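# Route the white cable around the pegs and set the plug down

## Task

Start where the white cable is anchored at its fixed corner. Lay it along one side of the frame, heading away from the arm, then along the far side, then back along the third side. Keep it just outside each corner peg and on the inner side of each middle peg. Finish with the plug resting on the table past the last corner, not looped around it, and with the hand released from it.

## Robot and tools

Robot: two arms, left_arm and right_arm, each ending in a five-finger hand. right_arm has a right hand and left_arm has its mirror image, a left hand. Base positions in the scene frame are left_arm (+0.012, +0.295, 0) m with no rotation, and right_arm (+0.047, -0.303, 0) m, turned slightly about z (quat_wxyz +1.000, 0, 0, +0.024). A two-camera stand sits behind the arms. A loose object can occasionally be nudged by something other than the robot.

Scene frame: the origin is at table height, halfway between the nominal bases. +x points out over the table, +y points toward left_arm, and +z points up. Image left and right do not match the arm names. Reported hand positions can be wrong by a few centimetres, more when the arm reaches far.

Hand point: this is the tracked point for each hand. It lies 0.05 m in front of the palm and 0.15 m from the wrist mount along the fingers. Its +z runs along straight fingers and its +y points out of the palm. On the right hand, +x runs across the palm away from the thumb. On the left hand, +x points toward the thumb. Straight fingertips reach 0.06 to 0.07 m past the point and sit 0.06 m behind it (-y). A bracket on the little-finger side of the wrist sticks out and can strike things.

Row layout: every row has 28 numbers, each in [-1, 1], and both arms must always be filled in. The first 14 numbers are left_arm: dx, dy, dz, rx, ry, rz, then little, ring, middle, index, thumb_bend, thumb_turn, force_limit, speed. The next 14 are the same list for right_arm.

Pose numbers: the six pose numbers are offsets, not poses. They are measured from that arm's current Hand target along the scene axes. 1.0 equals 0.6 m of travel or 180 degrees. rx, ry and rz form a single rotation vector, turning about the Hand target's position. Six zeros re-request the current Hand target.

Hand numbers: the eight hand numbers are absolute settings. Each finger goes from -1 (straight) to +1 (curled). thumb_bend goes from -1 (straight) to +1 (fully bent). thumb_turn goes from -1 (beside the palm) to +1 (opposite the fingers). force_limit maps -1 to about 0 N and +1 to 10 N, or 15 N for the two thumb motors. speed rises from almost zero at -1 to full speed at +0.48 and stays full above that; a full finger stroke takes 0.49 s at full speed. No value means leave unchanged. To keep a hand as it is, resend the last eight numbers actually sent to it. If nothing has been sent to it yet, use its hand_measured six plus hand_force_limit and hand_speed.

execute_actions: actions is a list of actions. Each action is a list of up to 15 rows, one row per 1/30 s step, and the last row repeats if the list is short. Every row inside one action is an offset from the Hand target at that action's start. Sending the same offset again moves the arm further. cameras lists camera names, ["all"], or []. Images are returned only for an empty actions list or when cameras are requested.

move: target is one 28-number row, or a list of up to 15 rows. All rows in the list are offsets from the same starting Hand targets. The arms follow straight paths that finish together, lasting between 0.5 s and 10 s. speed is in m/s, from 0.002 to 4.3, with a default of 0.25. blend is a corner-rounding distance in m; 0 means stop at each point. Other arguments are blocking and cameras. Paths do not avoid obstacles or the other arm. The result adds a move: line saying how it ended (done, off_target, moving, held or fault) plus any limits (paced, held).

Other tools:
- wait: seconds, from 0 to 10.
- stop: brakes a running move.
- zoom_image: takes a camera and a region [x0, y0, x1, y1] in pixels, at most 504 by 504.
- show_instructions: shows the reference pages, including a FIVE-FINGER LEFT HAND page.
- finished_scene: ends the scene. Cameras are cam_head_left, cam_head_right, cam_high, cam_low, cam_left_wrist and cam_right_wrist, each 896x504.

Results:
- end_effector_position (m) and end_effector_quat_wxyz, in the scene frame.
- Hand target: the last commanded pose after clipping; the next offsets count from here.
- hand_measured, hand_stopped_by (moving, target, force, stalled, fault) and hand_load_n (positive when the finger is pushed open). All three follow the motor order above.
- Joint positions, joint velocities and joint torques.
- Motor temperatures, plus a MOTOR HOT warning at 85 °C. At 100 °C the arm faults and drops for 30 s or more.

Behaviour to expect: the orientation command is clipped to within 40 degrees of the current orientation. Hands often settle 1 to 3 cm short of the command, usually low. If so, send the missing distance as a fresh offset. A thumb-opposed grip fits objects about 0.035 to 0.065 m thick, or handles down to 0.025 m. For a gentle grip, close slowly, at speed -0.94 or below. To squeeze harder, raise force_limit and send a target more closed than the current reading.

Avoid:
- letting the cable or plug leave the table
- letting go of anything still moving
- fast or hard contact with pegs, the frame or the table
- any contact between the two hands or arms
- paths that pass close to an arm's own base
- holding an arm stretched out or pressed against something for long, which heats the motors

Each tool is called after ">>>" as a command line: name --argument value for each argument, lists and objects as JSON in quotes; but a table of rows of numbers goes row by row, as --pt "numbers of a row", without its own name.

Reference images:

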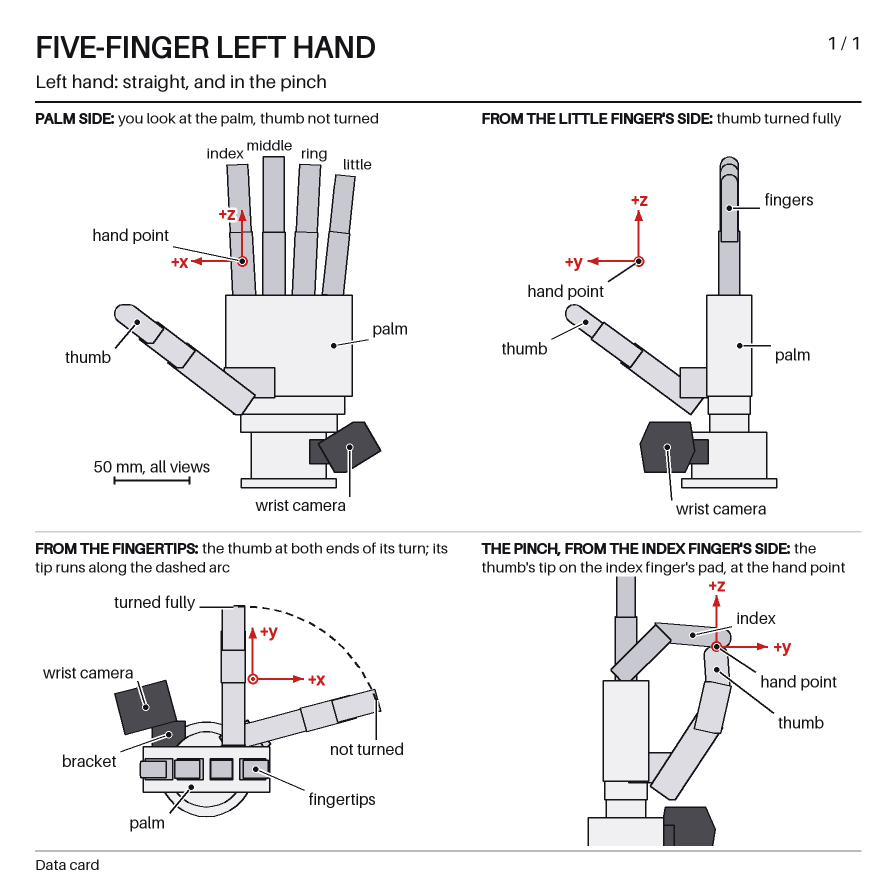

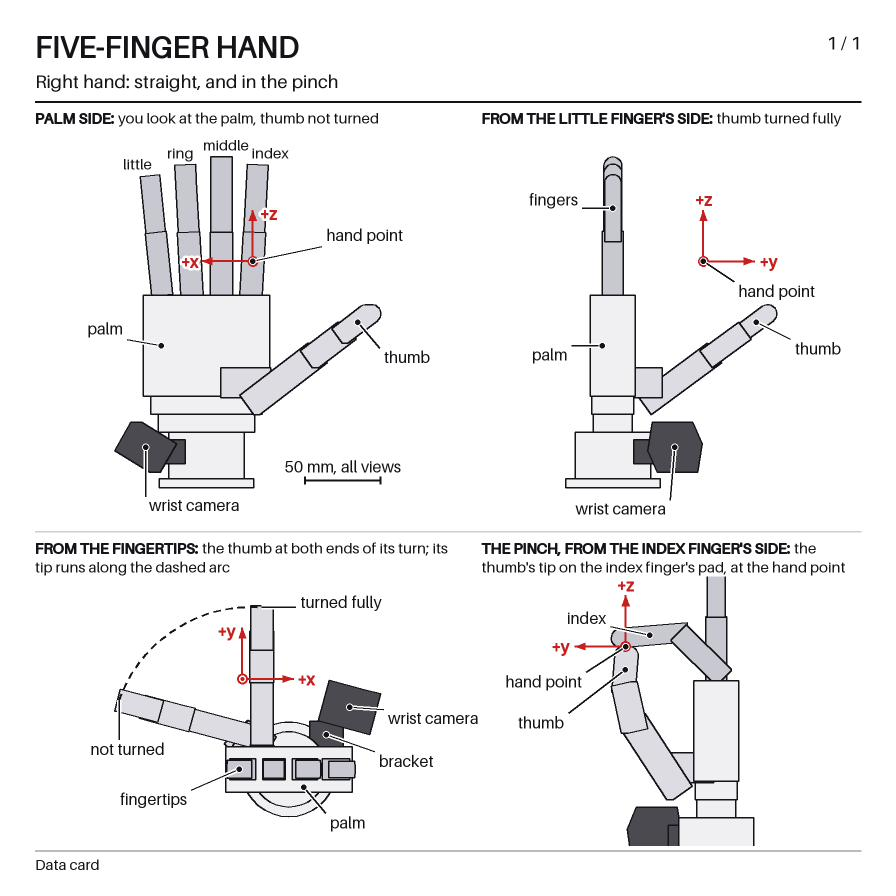

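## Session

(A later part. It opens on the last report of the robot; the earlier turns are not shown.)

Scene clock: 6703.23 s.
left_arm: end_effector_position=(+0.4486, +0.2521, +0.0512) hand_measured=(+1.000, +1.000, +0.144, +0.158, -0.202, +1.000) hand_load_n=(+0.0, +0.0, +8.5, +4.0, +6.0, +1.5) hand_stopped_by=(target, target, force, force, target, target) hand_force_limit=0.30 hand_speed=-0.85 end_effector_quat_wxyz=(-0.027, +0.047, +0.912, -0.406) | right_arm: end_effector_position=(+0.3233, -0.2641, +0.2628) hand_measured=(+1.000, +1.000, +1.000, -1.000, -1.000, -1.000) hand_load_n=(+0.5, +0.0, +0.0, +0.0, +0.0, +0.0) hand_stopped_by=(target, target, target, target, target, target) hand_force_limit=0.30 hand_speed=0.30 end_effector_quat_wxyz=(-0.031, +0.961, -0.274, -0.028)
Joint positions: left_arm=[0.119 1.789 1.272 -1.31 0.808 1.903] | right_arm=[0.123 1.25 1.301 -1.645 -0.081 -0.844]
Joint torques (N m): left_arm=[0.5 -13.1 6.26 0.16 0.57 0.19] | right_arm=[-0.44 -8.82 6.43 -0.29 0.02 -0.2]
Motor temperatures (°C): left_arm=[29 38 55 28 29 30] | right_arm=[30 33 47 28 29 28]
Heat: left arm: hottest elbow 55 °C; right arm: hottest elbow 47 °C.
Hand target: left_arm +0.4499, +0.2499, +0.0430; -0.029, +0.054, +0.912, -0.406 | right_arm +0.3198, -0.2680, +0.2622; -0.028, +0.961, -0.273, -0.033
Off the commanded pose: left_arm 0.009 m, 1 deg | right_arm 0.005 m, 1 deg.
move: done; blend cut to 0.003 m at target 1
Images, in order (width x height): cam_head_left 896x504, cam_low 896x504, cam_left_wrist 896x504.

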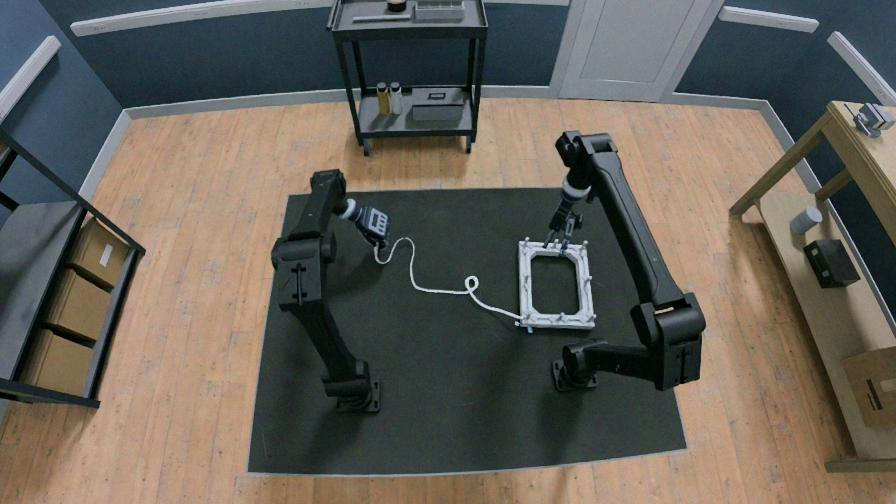

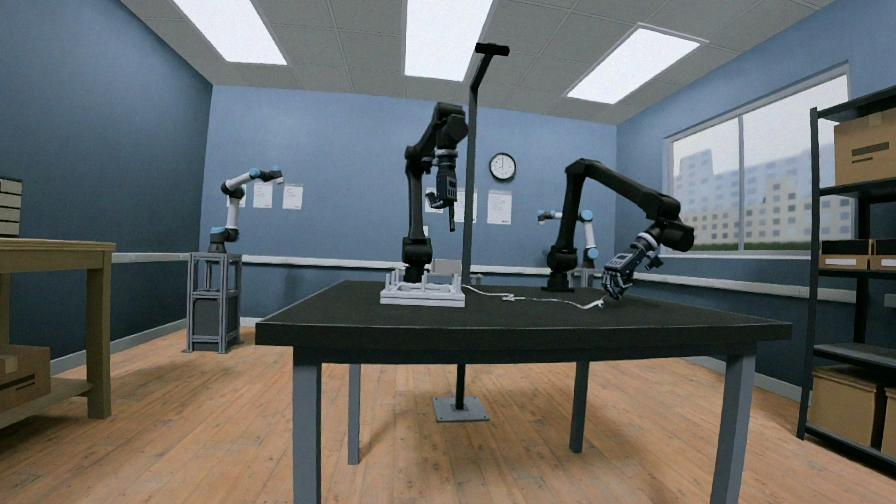

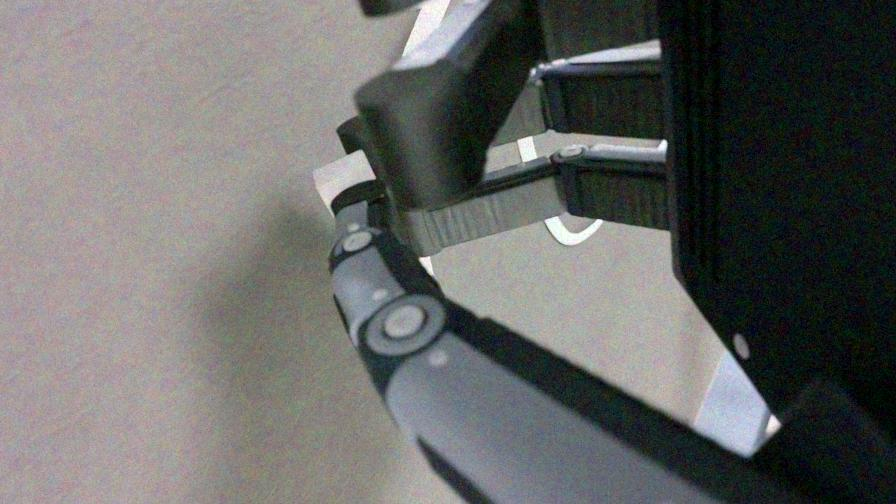

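>>> move --target '[0,0,-0.022,0,0,0,1,1,0.5,0.5,-0.2,1,0.3,-0.85,0,0,0,0,0,0,1,1,1,-1,-1,-1,0.3,0.3]' --speed 0.04 --cameras '["cam_low","cam_left_wrist"]'

>>> zoom_image --camera "cam_low" --region '[540, 230, 680, 330]'

Scene clock: 6710.57 s.
left_arm: end_effector_position=(+0.4496, +0.2523, +0.0393) hand_measured=(+1.000, +1.000, +0.144, +0.158, -0.202, +1.000) hand_load_n=(+0.0, +0.0, +8.5, +4.0, +5.5, +1.0) hand_stopped_by=(target, target, force, force, target, target) hand_force_limit=0.30 hand_speed=-0.85 end_effector_quat_wxyz=(-0.025, +0.048, +0.912, -0.406) | right_arm: end_effector_position=(+0.3233, -0.2641, +0.2628) hand_measured=(+1.000, +1.000, +1.000, -1.000, -1.000, -1.000) hand_load_n=(+0.0, +0.0, +0.0, +0.0, +0.0, +0.0) hand_stopped_by=(target, target, target, target, target, target) hand_force_limit=0.30 hand_speed=0.30 end_effector_quat_wxyz=(-0.031, +0.961, -0.274, -0.028)
Joint positions: left_arm=[0.119 1.804 1.26 -1.278 0.808 1.903] | right_arm=[0.123 1.25 1.301 -1.645 -0.081 -0.844]
Joint torques (N m): left_arm=[0.5 -13.04 6.05 0.1 0.57 0.19] | right_arm=[-1.55 -8.41 6.5 -0.43 0.01 -0.12]
Heat: left arm: hottest elbow 54 °C; right arm: hottest elbow 47 °C.
Hand target: left_arm +0.4500, +0.2499, +0.0299; -0.029, +0.054, +0.912, -0.406 | right_arm +0.3198, -0.2680, +0.2622; -0.028, +0.961, -0.273, -0.033
Off the commanded pose: left_arm 0.010 m, 1 deg | right_arm 0.005 m, 1 deg.
move: done
Images, in order (width x height): cam_low 896x504, cam_left_wrist 896x504.

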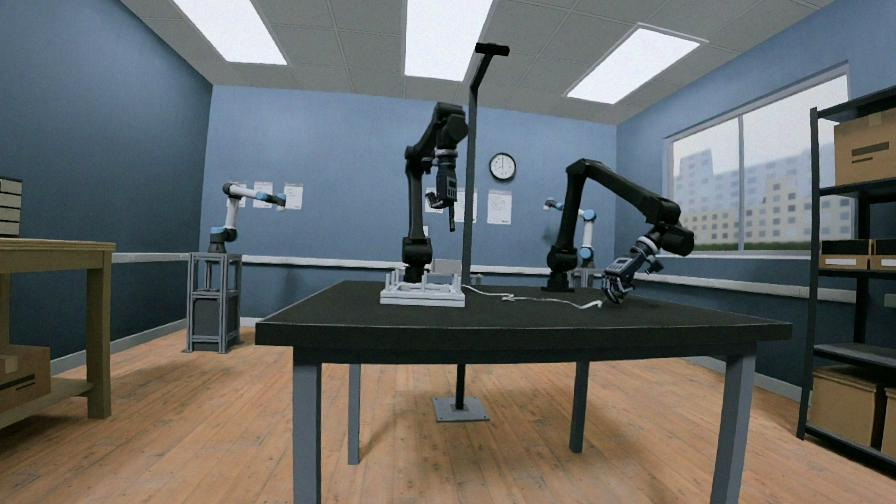

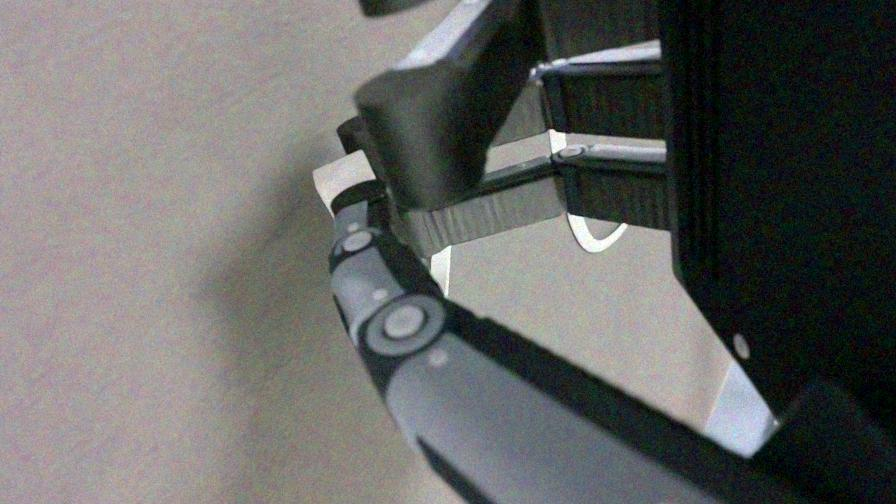

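Scaled by 3.600 from the camera's 896x504 image, which has a finer 1280x720 frame.

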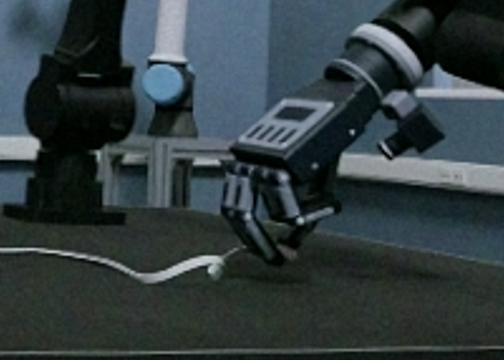

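>>> execute_actions --actions '[[[0,0,0,0,0,0,1,1,-0.2,-0.2,-0.2,1,0.3,-0.5,0,0,0,0,0,0,1,1,1,-1,-1,-1,0.3,0.3]],[[0,0,0,0,0,0,1,1,-0.2,-0.2,-0.2,1,0.3,-0.5,0,0,0,0,0,0,1,1,1,-1,-1,-1,0.3,0.3]],[[0,0,0,0,0,0,1,1,-0.2,-0.2,-0.2,1,0.3,-0.5,0,0,0,0,0,0,1,1,1,-1,-1,-1,0.3,0.3]]]' --cameras '["cam_left_wrist"]'

Scene clock: 6718.03 s.
left_arm: end_effector_position=(+0.4497, +0.2523, +0.0393) hand_measured=(+1.000, +1.000, -0.200, -0.200, -0.200, +1.000) hand_load_n=(+0.0, +0.0, +0.0, +0.0, +0.0, +0.0) hand_stopped_by=(target, target, target, target, target, target) hand_force_limit=0.30 hand_speed=-0.50 end_effector_quat_wxyz=(-0.025, +0.048, +0.912, -0.406) | right_arm: end_effector_position=(+0.3233, -0.2641, +0.2628) hand_measured=(+1.000, +1.000, +1.000, -1.000, -1.000, -1.000) hand_load_n=(+0.0, +0.0, +0.0, +0.0, +0.0, +0.0) hand_stopped_by=(target, target, target, target, target, target) hand_force_limit=0.30 hand_speed=0.30 end_effector_quat_wxyz=(-0.031, +0.961, -0.274, -0.028)
Joint positions: left_arm=[0.119 1.804 1.26 -1.278 0.808 1.903] | right_arm=[0.123 1.25 1.301 -1.645 -0.081 -0.844]
Joint torques (N m): left_arm=[0.5 -12.98 6.05 0.21 0.58 0.19] | right_arm=[-0.79 -8.47 6.32 -0.4 -0.01 -0.21]
Heat: left arm: hottest elbow 54 °C; right arm: hottest elbow 47 °C.
Hand target: left_arm +0.4500, +0.2499, +0.0299; -0.029, +0.054, +0.912, -0.406 | right_arm +0.3198, -0.2680, +0.2622; -0.028, +0.961, -0.273, -0.033
Off the commanded pose: left_arm 0.010 m, 1 deg | right_arm 0.005 m, 1 deg.
Images, in order (width x height): cam_left_wrist 896x504.

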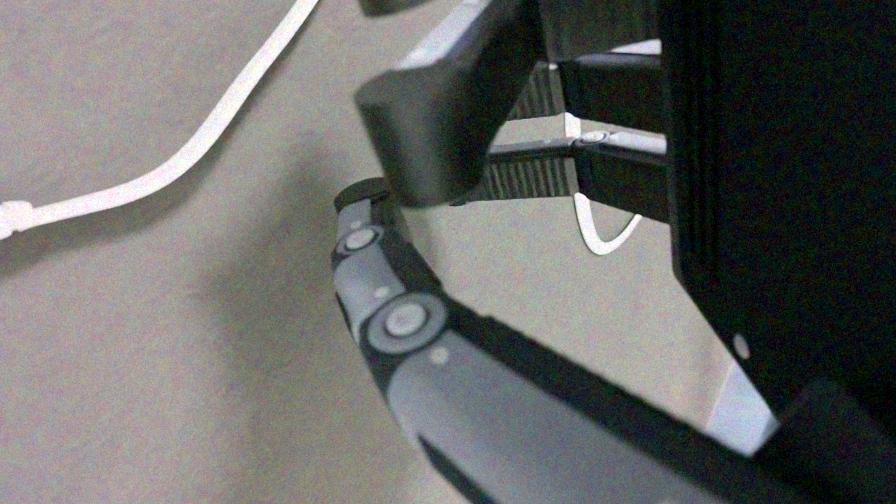

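>>> move --target '[0,0,0.2,0,0,0,1,1,-0.2,-0.2,-0.2,1,0.3,-0.5,0,0,0,0,0,0,1,1,1,-1,-1,-1,0.3,0.3]' --speed 0.15 --cameras '["cam_head_left","cam_left_wrist","cam_low"]'

>>> zoom_image --camera "cam_head_left" --region '[340, 200, 520, 330]'

Scene clock: 6723.87 s.
left_arm: end_effector_position=(+0.4400, +0.2511, +0.1409) hand_measured=(+1.000, +1.000, -0.200, -0.200, -0.200, +1.000) hand_load_n=(+0.0, +0.0, +0.0, +0.0, +0.0, +0.0) hand_stopped_by=(target, target, target, target, target, target) hand_force_limit=0.30 hand_speed=-0.50 end_effector_quat_wxyz=(-0.038, +0.042, +0.911, -0.408) | right_arm: end_effector_position=(+0.3233, -0.2641, +0.2628) hand_measured=(+1.000, +1.000, +1.000, -1.000, -1.000, -1.000) hand_load_n=(+0.5, +0.0, +0.0, +0.0, -0.5, +0.0) hand_stopped_by=(target, target, target, target, target, target) hand_force_limit=0.30 hand_speed=0.30 end_effector_quat_wxyz=(-0.031, +0.961, -0.274, -0.028)
Joint positions: left_arm=[0.119 1.691 1.389 -1.549 0.808 1.903] | right_arm=[0.123 1.25 1.301 -1.645 -0.081 -0.844]
Joint torques (N m): left_arm=[0.5 -13.51 9.47 -0.66 0.58 0.18] | right_arm=[-0.79 -8.35 6.34 -0.24 0.07 -0.23]
Heat: left arm: hottest elbow 54 °C; right arm: hottest elbow 47 °C.
Hand target: left_arm +0.4500, +0.2499, +0.1500; -0.029, +0.054, +0.912, -0.406 | right_arm +0.3198, -0.2680, +0.2622; -0.028, +0.961, -0.273, -0.033
Off the commanded pose: left_arm 0.014 m, 2 deg | right_arm 0.005 m, 1 deg.
move: off_target (left_arm)
Images, in order (width x height): cam_head_left 896x504, cam_low 896x504, cam_left_wrist 896x504.

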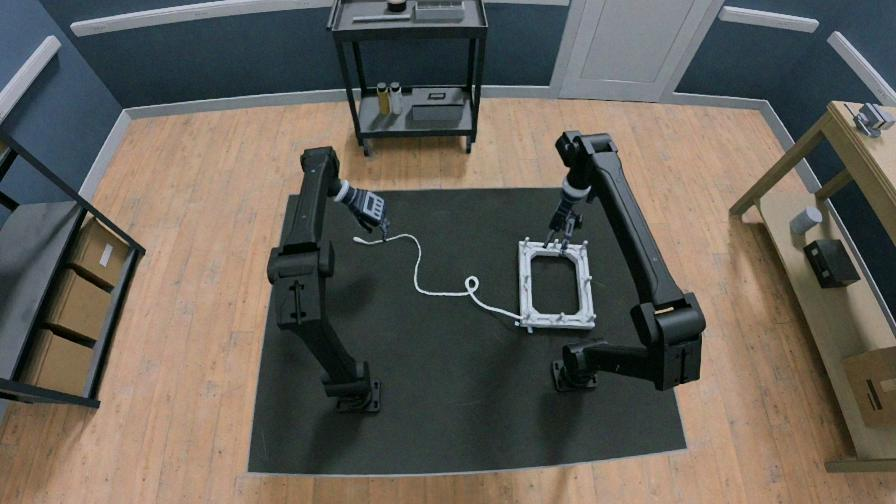

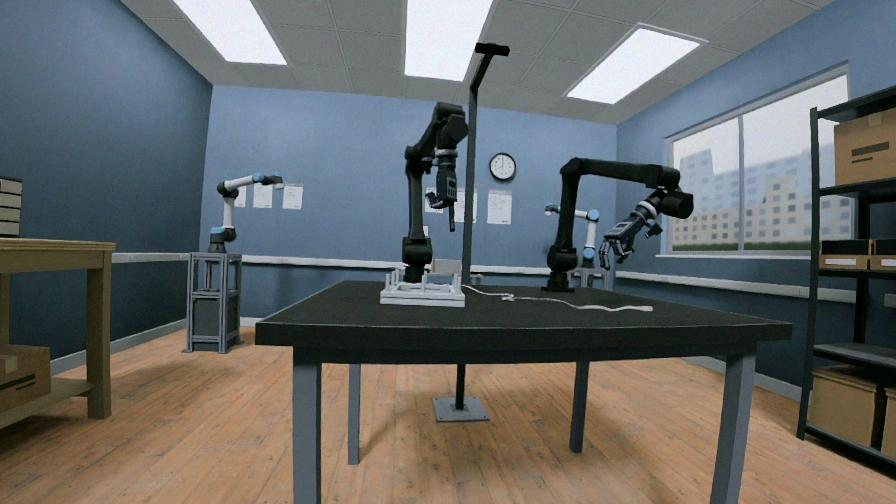

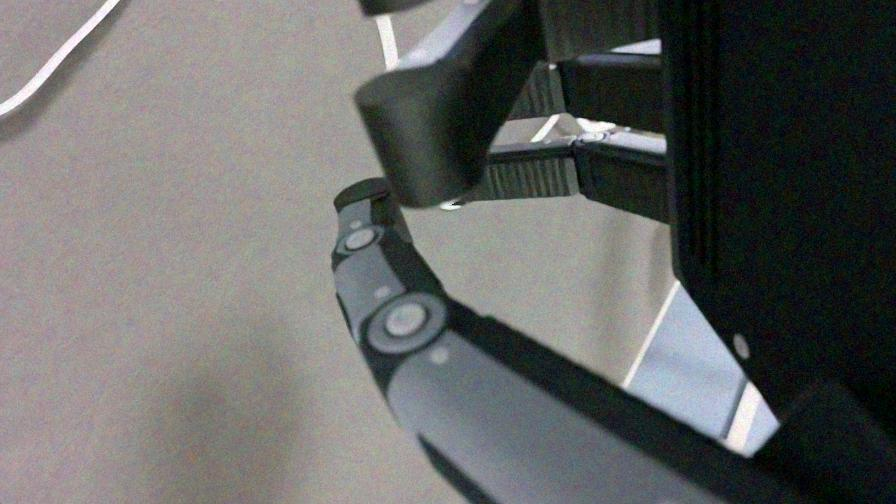

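Scaled by 2.800 from the camera's 896x504 image, which has a finer 1280x720 frame.

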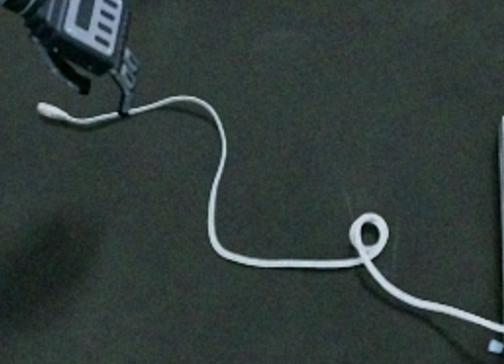

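>>> zoom_image --camera "cam_head_left" --region '[440, 262, 500, 302]'

>>> zoom_image --camera "cam_head_left" --region '[340, 220, 400, 260]'

Scaled by 8.400 from the camera's 896x504 image, which has a finer 1280x720 frame.

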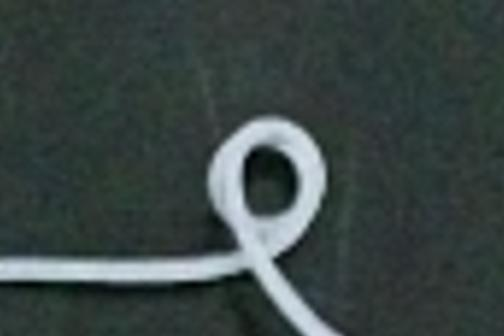

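Scaled by 8.400 from the camera's 896x504 image, which has a finer 1280x720 frame.

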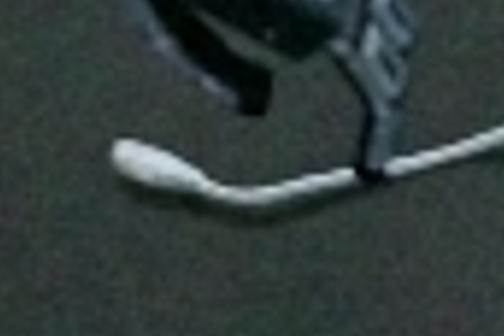

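>>> move --target '[0.05,0.1,-0.1,-0.1525,-0.0916,0.3903,1,1,-0.2,-0.2,-0.2,1,0.3,0.3,0,0,0,0,0,0,1,1,1,-1,-1,-1,0.3,0.3]' --speed 0.3 --cameras '["cam_left_wrist"]'

Scene clock: 6845.77 s.
left_arm: end_effector_position=(+0.4798, +0.3082, +0.0938) hand_measured=(+1.000, +1.000, -0.200, -0.200, -0.200, +1.000) hand_load_n=(+0.0, +0.0, +0.0, +0.0, +0.0, +0.0) hand_stopped_by=(target, target, target, target, target, target) hand_force_limit=0.30 hand_speed=0.30 end_effector_quat_wxyz=(+0.342, -0.410, +0.661, -0.528) | right_arm: end_effector_position=(+0.3233, -0.2641, +0.2628) hand_measured=(+1.000, +1.000, +1.000, -1.000, -1.000, -1.000) hand_load_n=(+0.0, +0.0, +0.0, +0.0, +0.0, +0.0) hand_stopped_by=(target, target, target, target, target, target) hand_force_limit=0.30 hand_speed=0.30 end_effector_quat_wxyz=(-0.031, +0.961, -0.274, -0.028)
Joint positions: left_arm=[0.348 1.42 0.519 0.608 0.767 0.228] | right_arm=[0.123 1.25 1.301 -1.645 -0.081 -0.844]
Joint torques (N m): left_arm=[1.32 -7.06 5.78 2.25 0.11 -0.01] | right_arm=[-0.85 -7.82 6.57 -0.21 0 -0.21]
Motor temperatures (°C): left_arm=[29 40 58 28 29 30] | right_arm=[30 33 47 28 29 28]
Heat: left arm: hottest elbow 58 °C; right arm: hottest elbow 47 °C.
Hand target: left_arm +0.4800, +0.3100, +0.0898; +0.341, -0.416, +0.657, -0.528 | right_arm +0.3198, -0.2680, +0.2622; -0.028, +0.961, -0.273, -0.033
Off the commanded pose: left_arm 0.004 m, 1 deg | right_arm 0.005 m, 1 deg.
move: done
Images, in order (width x height): cam_left_wrist 896x504.

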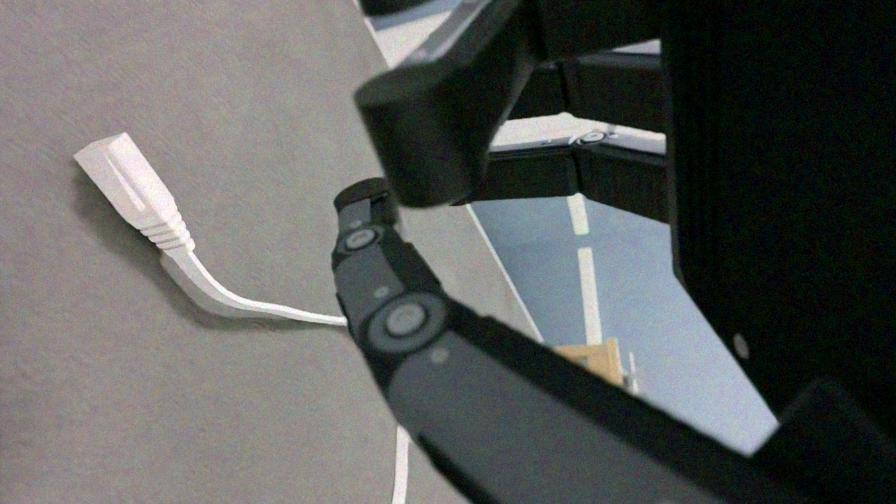

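>>> move --target '[0,0,-0.055,0,0,0,1,1,-0.2,-0.2,-0.2,1,0.3,0.3,0,0,0,0,0,0,1,1,1,-1,-1,-1,0.3,0.3]' --speed 0.15 --cameras '["cam_left_wrist"]'

Scene clock: 6854.47 s.
left_arm: end_effector_position=(+0.4795, +0.3082, +0.0598) hand_measured=(+1.000, +1.000, -0.200, -0.200, -0.200, +1.000) hand_load_n=(+0.0, +0.0, +0.0, +0.0, +0.0, +0.0) hand_stopped_by=(target, target, target, target, target, target) hand_force_limit=0.30 hand_speed=0.30 end_effector_quat_wxyz=(+0.341, -0.411, +0.661, -0.527) | right_arm: end_effector_position=(+0.3233, -0.2641, +0.2628) hand_measured=(+1.000, +1.000, +1.000, -1.000, -1.000, -1.000) hand_load_n=(+0.0, +0.0, +0.0, +0.0, +0.0, +0.0) hand_stopped_by=(target, target, target, target, target, target) hand_force_limit=0.30 hand_speed=0.30 end_effector_quat_wxyz=(-0.031, +0.961, -0.274, -0.028)
Joint positions: left_arm=[0.348 1.535 0.494 0.745 0.766 0.227] | right_arm=[0.123 1.25 1.301 -1.645 -0.081 -0.844]
Joint torques (N m): left_arm=[1.32 -7.82 5.07 2.26 0.13 -0.02] | right_arm=[-1.44 -8.18 6.34 -0.34 -0.01 -0.2]
Motor temperatures (°C): left_arm=[29 40 57 28 29 30] | right_arm=[30 33 47 28 29 28]
Heat: left arm: hottest elbow 57 °C; right arm: hottest elbow 47 °C.
Hand target: left_arm +0.4800, +0.3100, +0.0569; +0.341, -0.416, +0.657, -0.529 | right_arm +0.3198, -0.2680, +0.2622; -0.028, +0.961, -0.273, -0.033
Off the commanded pose: left_arm 0.004 m, 1 deg | right_arm 0.005 m, 1 deg.
move: done
Images, in order (width x height): cam_left_wrist 896x504.

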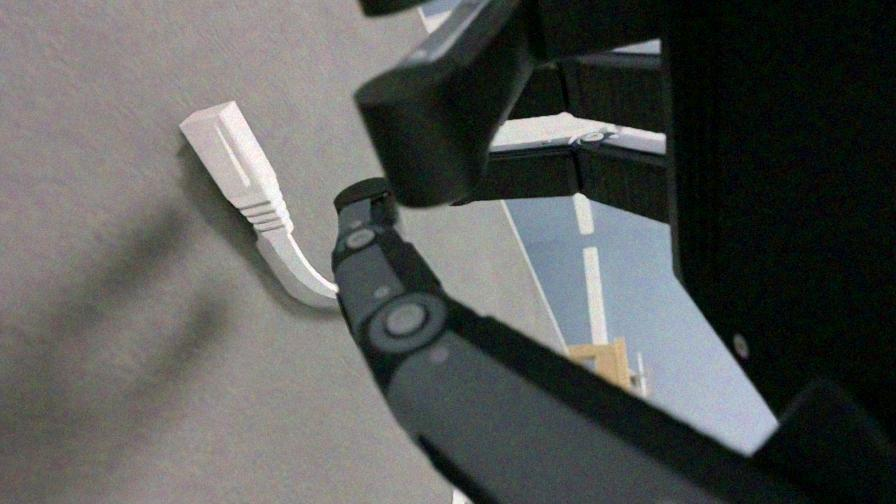

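>>> move --target '[0.0167,0.01,-0.022,0,0,0,1,1,-0.2,-0.2,-0.2,1,0.3,0.3,0,0,0,0,0,0,1,1,1,-1,-1,-1,0.3,0.3]' --speed 0.1 --cameras '["cam_left_wrist"]'

Scene clock: 6862.20 s.
left_arm: end_effector_position=(+0.4790, +0.3081, +0.0381) hand_measured=(+1.000, +1.000, -0.200, -0.200, -0.200, +1.000) hand_load_n=(+0.0, +0.0, +0.0, +0.0, +0.0, +0.0) hand_stopped_by=(target, target, target, target, target, target) hand_force_limit=0.30 hand_speed=0.30 end_effector_quat_wxyz=(+0.331, -0.418, +0.663, -0.526) | right_arm: end_effector_position=(+0.3233, -0.2641, +0.2628) hand_measured=(+1.000, +1.000, +1.000, -1.000, -1.000, -1.000) hand_load_n=(+0.0, +0.0, +0.0, +0.0, +0.0, +0.0) hand_stopped_by=(target, target, target, target, target, target) hand_force_limit=0.30 hand_speed=0.30 end_effector_quat_wxyz=(-0.031, +0.961, -0.274, -0.028)
Joint positions: left_arm=[0.348 1.603 0.494 0.786 0.768 0.227] | right_arm=[0.123 1.25 1.301 -1.645 -0.081 -0.844]
Joint torques (N m): left_arm=[1.73 -8.29 6.42 2.24 0.33 0] | right_arm=[-0.67 -8.23 6.15 -0.12 -0.05 -0.22]
Motor temperatures (°C): left_arm=[29 39 57 29 29 30] | right_arm=[30 33 47 28 29 28]
Heat: left arm: hottest elbow 57 °C; right arm: hottest elbow 47 °C.
Hand target: left_arm +0.4900, +0.3160, +0.0437; +0.341, -0.416, +0.657, -0.528 | right_arm +0.3198, -0.2680, +0.2622; -0.028, +0.961, -0.273, -0.033
Off the commanded pose: left_arm 0.015 m, 1 deg | right_arm 0.005 m, 1 deg.
move: off_target (left_arm)
Images, in order (width x height): cam_left_wrist 896x504.

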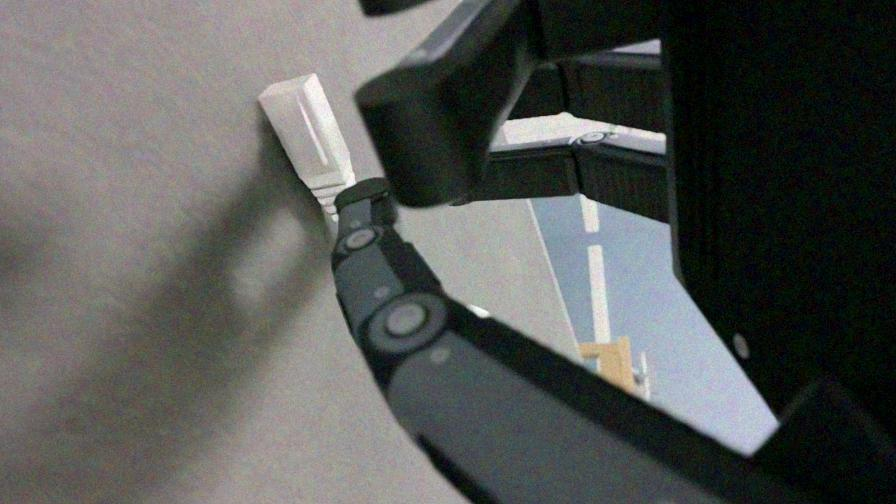

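>>> move --target '[0.0,0.035,0.02,0,0,0,1,1,-0.2,-0.2,-0.2,1,0.3,0.3,0,0,0,0,0,0,1,1,1,-1,-1,-1,0.3,0.3]' --speed 0.15 --cameras '["cam_left_wrist"]'

Scene clock: 6866.70 s.
left_arm: end_effector_position=(+0.4802, +0.3286, +0.0472) hand_measured=(+1.000, +1.000, -0.200, -0.200, -0.200, +1.000) hand_load_n=(+0.0, +0.0, +0.0, +0.0, +0.0, +0.0) hand_stopped_by=(target, target, target, target, target, target) hand_force_limit=0.30 hand_speed=0.30 end_effector_quat_wxyz=(+0.331, -0.422, +0.657, -0.530) | right_arm: end_effector_position=(+0.3233, -0.2641, +0.2628) hand_measured=(+1.000, +1.000, +1.000, -1.000, -1.000, -1.000) hand_load_n=(+0.0, +0.0, +0.0, +0.0, +0.0, +0.0) hand_stopped_by=(target, target, target, target, target, target) hand_force_limit=0.30 hand_speed=0.30 end_effector_quat_wxyz=(-0.031, +0.961, -0.274, -0.028)
Joint positions: left_arm=[0.405 1.592 0.519 0.745 0.82 0.231] | right_arm=[0.123 1.25 1.301 -1.645 -0.081 -0.844]
Joint torques (N m): left_arm=[1.61 -9.88 6.86 0.95 0.34 0.19] | right_arm=[0.26 -8.76 6.82 -0.44 -0.04 -0.15]
Motor temperatures (°C): left_arm=[29 39 57 29 29 30] | right_arm=[30 33 47 28 29 28]
Heat: left arm: hottest elbow 57 °C; right arm: hottest elbow 47 °C.
Hand target: left_arm +0.4900, +0.3370, +0.0556; +0.341, -0.416, +0.657, -0.528 | right_arm +0.3198, -0.2680, +0.2622; -0.028, +0.961, -0.273, -0.033
Off the commanded pose: left_arm 0.015 m, 1 deg | right_arm 0.005 m, 1 deg.
move: off_target (left_arm)
Images, in order (width x height): cam_left_wrist 896x504.

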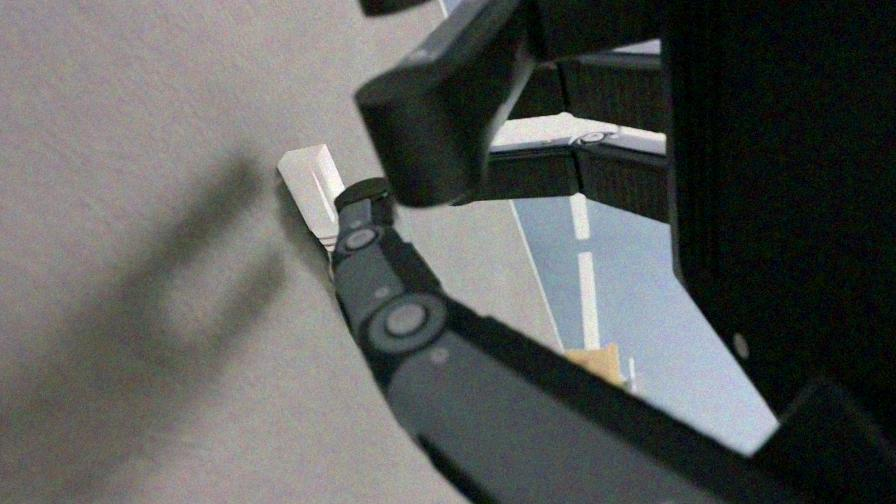

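>>> move --target '[0.0,0.0,-0.045,0,0,0,1,1,-0.2,-0.2,-0.2,1,0.3,0.3,0,0,0,0,0,0,1,1,1,-1,-1,-1,0.3,0.3]' --speed 0.06 --cameras '["cam_left_wrist"]'

Scene clock: 6873.27 s.
left_arm: end_effector_position=(+0.4818, +0.3294, +0.0265) hand_measured=(+1.000, +1.000, -0.200, -0.200, -0.200, +1.000) hand_load_n=(+0.0, +0.0, +0.0, +0.0, +0.0, +0.0) hand_stopped_by=(target, target, target, target, target, target) hand_force_limit=0.30 hand_speed=0.30 end_effector_quat_wxyz=(+0.329, -0.423, +0.658, -0.529) | right_arm: end_effector_position=(+0.3233, -0.2641, +0.2628) hand_measured=(+1.000, +1.000, +1.000, -1.000, -1.000, -1.000) hand_load_n=(+0.0, +0.5, +0.0, +0.0, -0.5, +0.0) hand_stopped_by=(target, target, target, target, target, target) hand_force_limit=0.30 hand_speed=0.30 end_effector_quat_wxyz=(-0.031, +0.961, -0.274, -0.028)
Joint positions: left_arm=[0.405 1.668 0.519 0.815 0.82 0.232] | right_arm=[0.123 1.25 1.301 -1.645 -0.081 -0.844]
Joint torques (N m): left_arm=[1.55 -8.82 5.7 2.14 0.33 0.19] | right_arm=[0.15 -8.35 6.38 -0.06 0.05 -0.24]
Motor temperatures (°C): left_arm=[29 39 57 29 29 30] | right_arm=[30 33 47 28 29 28]
Heat: left arm: hottest elbow 57 °C; right arm: hottest elbow 47 °C.
Hand target: left_arm +0.4900, +0.3370, +0.0286; +0.341, -0.416, +0.657, -0.528 | right_arm +0.3198, -0.2680, +0.2622; -0.028, +0.961, -0.273, -0.033
Off the commanded pose: left_arm 0.011 m, 2 deg | right_arm 0.005 m, 1 deg.
move: off_target (left_arm)
Images, in order (width x height): cam_left_wrist 896x504.

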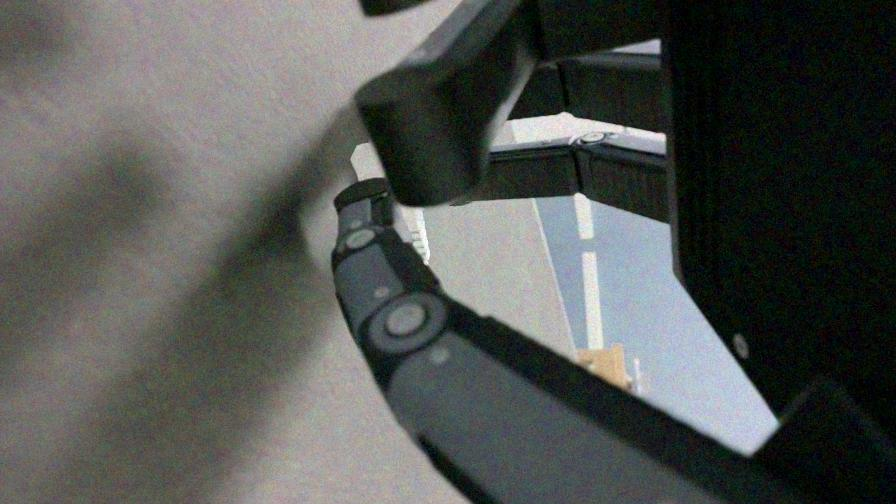

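>>> execute_actions --actions '[[[0,0,-0.003,0,0,0,1,1,0.5,0.5,-0.2,1,0.3,-0.85,0,0,0,0,0,0,1,1,1,-1,-1,-1,0.3,0.3]],[[0,0,0,0,0,0,1,1,0.5,0.5,-0.2,1,0.3,-0.85,0,0,0,0,0,0,1,1,1,-1,-1,-1,0.3,0.3]],[[0,0,0,0,0,0,1,1,0.5,0.5,-0.2,1,0.3,-0.85,0,0,0,0,0,0,1,1,1,-1,-1,-1,0.3,0.3]],[[0,0,0,0,0,0,1,1,0.5,0.5,-0.2,1,0.3,-0.85,0,0,0,0,0,0,1,1,1,-1,-1,-1,0.3,0.3]],[[0,0,0,0,0,0,1,1,0.5,0.5,-0.2,1,0.3,-0.85,0,0,0,0,0,0,1,1,1,-1,-1,-1,0.3,0.3]],[[0,0,0,0,0,0,1,1,0.5,0.5,-0.2,1,0.3,-0.85,0,0,0,0,0,0,1,1,1,-1,-1,-1,0.3,0.3]]]' --cameras '["cam_left_wrist"]'

Scene clock: 6882.43 s.
left_arm: end_effector_position=(+0.4826, +0.3295, +0.0263) hand_measured=(+1.000, +1.000, +0.158, +0.186, -0.202, +1.000) hand_load_n=(+0.0, +0.0, +8.5, +6.5, +4.5, -4.0) hand_stopped_by=(target, target, force, force, target, target) hand_force_limit=0.30 hand_speed=-0.85 end_effector_quat_wxyz=(+0.331, -0.421, +0.657, -0.530) | right_arm: end_effector_position=(+0.3233, -0.2641, +0.2628) hand_measured=(+1.000, +1.000, +1.000, -1.000, -1.000, -1.000) hand_load_n=(+0.0, +0.0, +0.0, +0.0, +0.0, +0.0) hand_stopped_by=(target, target, target, target, target, target) hand_force_limit=0.30 hand_speed=0.30 end_effector_quat_wxyz=(-0.031, +0.961, -0.274, -0.028)
Joint positions: left_arm=[0.405 1.673 0.519 0.827 0.822 0.232] | right_arm=[0.123 1.25 1.301 -1.645 -0.081 -0.844]
Joint torques (N m): left_arm=[1.61 -8.7 5.64 2.03 0.27 0.19] | right_arm=[-1.2 -8.53 6.43 -0.32 -0.05 -0.11]
Motor temperatures (°C): left_arm=[29 39 56 29 29 30] | right_arm=[30 33 47 28 29 28]
Heat: left arm: hottest elbow 56 °C; right arm: hottest elbow 47 °C.
Hand target: left_arm +0.4900, +0.3370, +0.0269; +0.341, -0.415, +0.657, -0.528 | right_arm +0.3198, -0.2680, +0.2622; -0.028, +0.961, -0.273, -0.033
Off the commanded pose: left_arm 0.011 m, 1 deg | right_arm 0.005 m, 1 deg.
Images, in order (width x height): cam_left_wrist 896x504.

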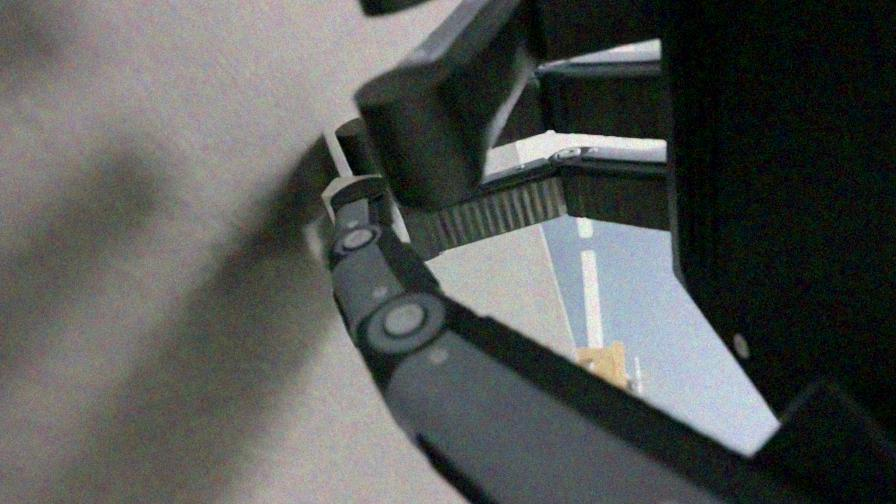

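>>> move --pt "0 0 0.12 0 0 0 1 1 0.5 0.5 -0.2 1 0.3 -0.85 0 0 0 0 0 0 1 1 1 -1 -1 -1 0.3 0.3" --pt "0.117 -0.112 0.14 0 0 -0.084 1 1 0.5 0.5 -0.2 1 0.3 -0.85 0 0 0 0 0 0 1 1 1 -1 -1 -1 0.3 0.3" --pt "0.117 -0.362 0.14 0 0 -0.306 1 1 0.5 0.5 -0.2 1 0.3 -0.85 0 0 0 0 0 0 1 1 1 -1 -1 -1 0.3 0.3" --pt "-0.033 -0.478 0.155 0.1716 0.0659 -0.4768 1 1 0.5 0.5 -0.2 1 0.3 -0.85 0 0 0 0 0 0 1 1 1 -1 -1 -1 0.3 0.3" --speed '[0.15,0.2,0.2,0.2]' --blend '[0.03,0.05,0.05,0]' --cameras '["cam_head_left","cam_left_wrist"]'

Scene clock: 6918.03 s.
left_arm: end_effector_position=(+0.4597, +0.0543, +0.1182) hand_measured=(+1.000, +1.000, +0.158, +0.186, -0.202, +1.000) hand_load_n=(+0.0, +0.0, +8.5, +1.0, +3.0, +0.0) hand_stopped_by=(target, target, force, force, target, target) hand_force_limit=0.30 hand_speed=-0.85 end_effector_quat_wxyz=(-0.082, +0.177, +0.896, -0.400) | right_arm: end_effector_position=(+0.3233, -0.2641, +0.2628) hand_measured=(+1.000, +1.000, +1.000, -1.000, -1.000, -1.000) hand_load_n=(+0.0, +0.0, +0.0, +0.0, +0.0, +0.0) hand_stopped_by=(target, target, target, target, target, target) hand_force_limit=0.30 hand_speed=0.30 end_effector_quat_wxyz=(-0.031, +0.961, -0.274, -0.028)
Joint positions: left_arm=[-0.293 1.828 1.526 -1.386 0.835 1.721] | right_arm=[0.123 1.25 1.301 -1.645 -0.081 -0.844]
Joint torques (N m): left_arm=[0.67 -14.39 9.87 -0.43 0.6 0.22] | right_arm=[-1.08 -8.7 6.35 -0.31 0 -0.19]
Motor temperatures (°C): left_arm=[29 39 55 29 29 30] | right_arm=[30 33 47 28 29 28]
Heat: left arm: hottest elbow 55 °C; right arm: hottest elbow 47 °C.
Hand target: left_arm +0.4702, +0.0502, +0.1198; -0.078, +0.186, +0.895, -0.399 | right_arm +0.3198, -0.2680, +0.2622; -0.028, +0.961, -0.273, -0.033
Off the commanded pose: left_arm 0.011 m, 1 deg | right_arm 0.005 m, 1 deg.
move: off_target (left_arm)
Images, in order (width x height): cam_head_left 896x504, cam_left_wrist 896x504.

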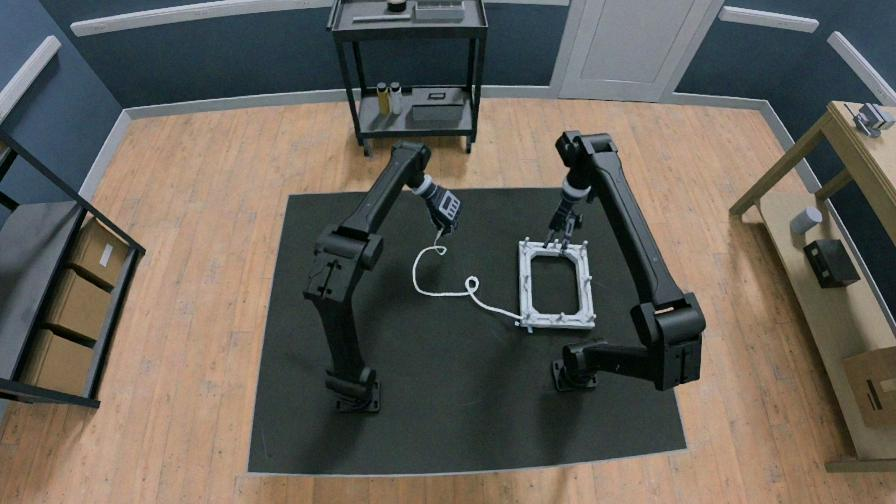

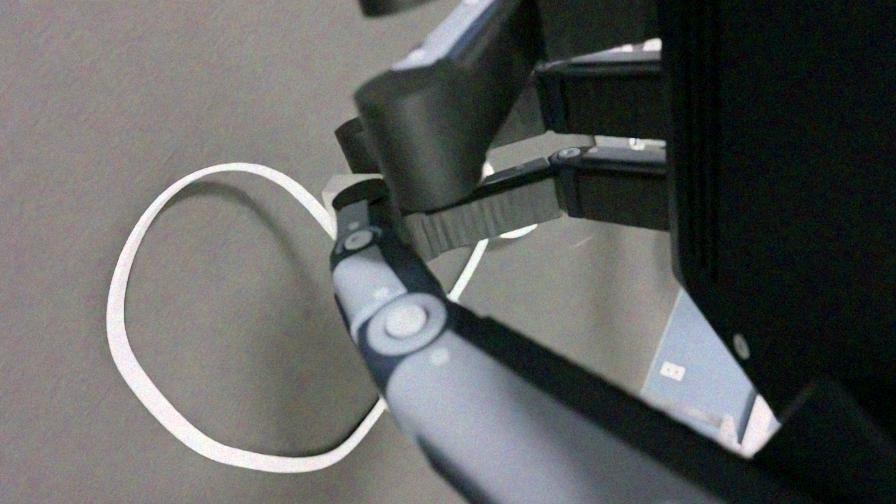

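>>> zoom_image --camera "cam_head_left" --region '[400, 180, 540, 330]'

>>> zoom_image --camera "cam_left_wrist" --region '[100, 100, 604, 504]'

Scaled by 3.360 from the camera's 896x504 image, which has a finer 1280x720 frame.

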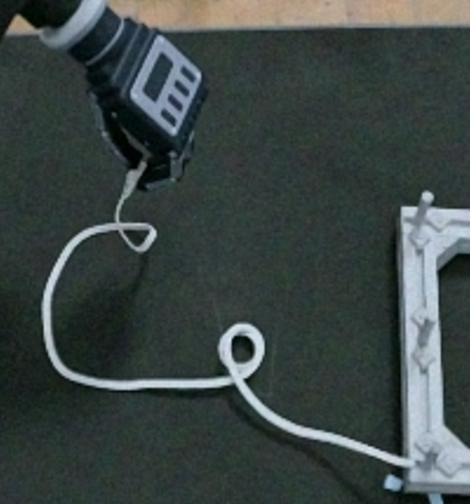

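Scaled by 1.000.

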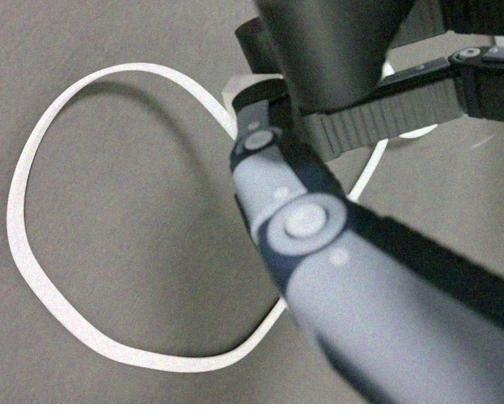

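>>> move --pt "0 0 -0.148 0 0 0 1 1 0.5 0.5 -0.2 1 0.3 -0.85 0 0 0 0 0 0 1 1 1 -1 -1 -1 0.3 0.3" --speed '[0.1]' --cameras '["cam_left_wrist"]'

>>> zoom_image --camera "cam_left_wrist" --region '[100, 100, 604, 504]'

Scene clock: 6934.20 s.
left_arm: end_effector_position=(+0.4690, +0.0515, +0.0412) hand_measured=(+1.000, +1.000, +0.158, +0.186, -0.202, +1.000) hand_load_n=(+0.0, +0.0, +8.5, +1.0, +3.5, -0.5) hand_stopped_by=(target, target, force, force, target, target) hand_force_limit=0.30 hand_speed=-0.85 end_effector_quat_wxyz=(-0.077, +0.180, +0.895, -0.400) | right_arm: end_effector_position=(+0.3233, -0.2641, +0.2628) hand_measured=(+1.000, +1.000, +1.000, -1.000, -1.000, -1.000) hand_load_n=(+0.0, +0.0, +0.5, +0.0, +0.0, +0.0) hand_stopped_by=(target, target, target, target, target, target) hand_force_limit=0.30 hand_speed=0.30 end_effector_quat_wxyz=(-0.031, +0.961, -0.274, -0.028)
Joint positions: left_arm=[-0.293 1.92 1.448 -1.205 0.835 1.723] | right_arm=[0.123 1.25 1.301 -1.645 -0.081 -0.844]
Joint torques (N m): left_arm=[0.67 -15.09 6.65 0.5 0.58 0.21] | right_arm=[-0.97 -8.41 6.34 -0.1 -0.07 -0.31]
Motor temperatures (°C): left_arm=[29 39 58 28 29 30] | right_arm=[30 33 47 28 29 28]
Heat: left arm: hottest elbow 58 °C; right arm: hottest elbow 47 °C.
Hand target: left_arm +0.4703, +0.0501, +0.0311; -0.078, +0.186, +0.895, -0.399 | right_arm +0.3198, -0.2680, +0.2622; -0.028, +0.961, -0.273, -0.033
Off the commanded pose: left_arm 0.010 m, 1 deg | right_arm 0.005 m, 1 deg.
move: done
Images, in order (width x height): cam_left_wrist 896x504.

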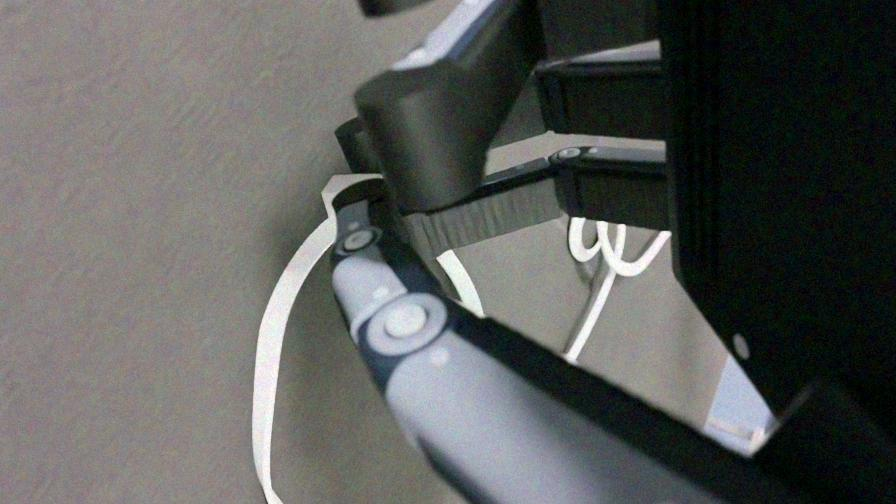

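Scaled by 1.000.

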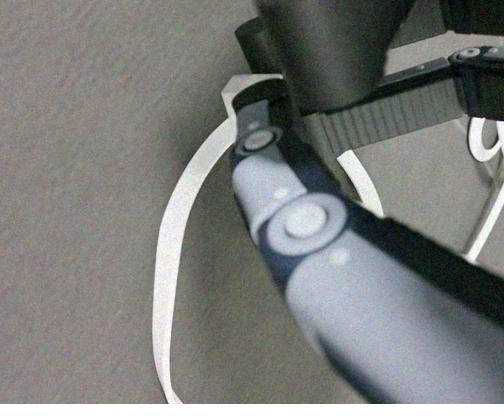

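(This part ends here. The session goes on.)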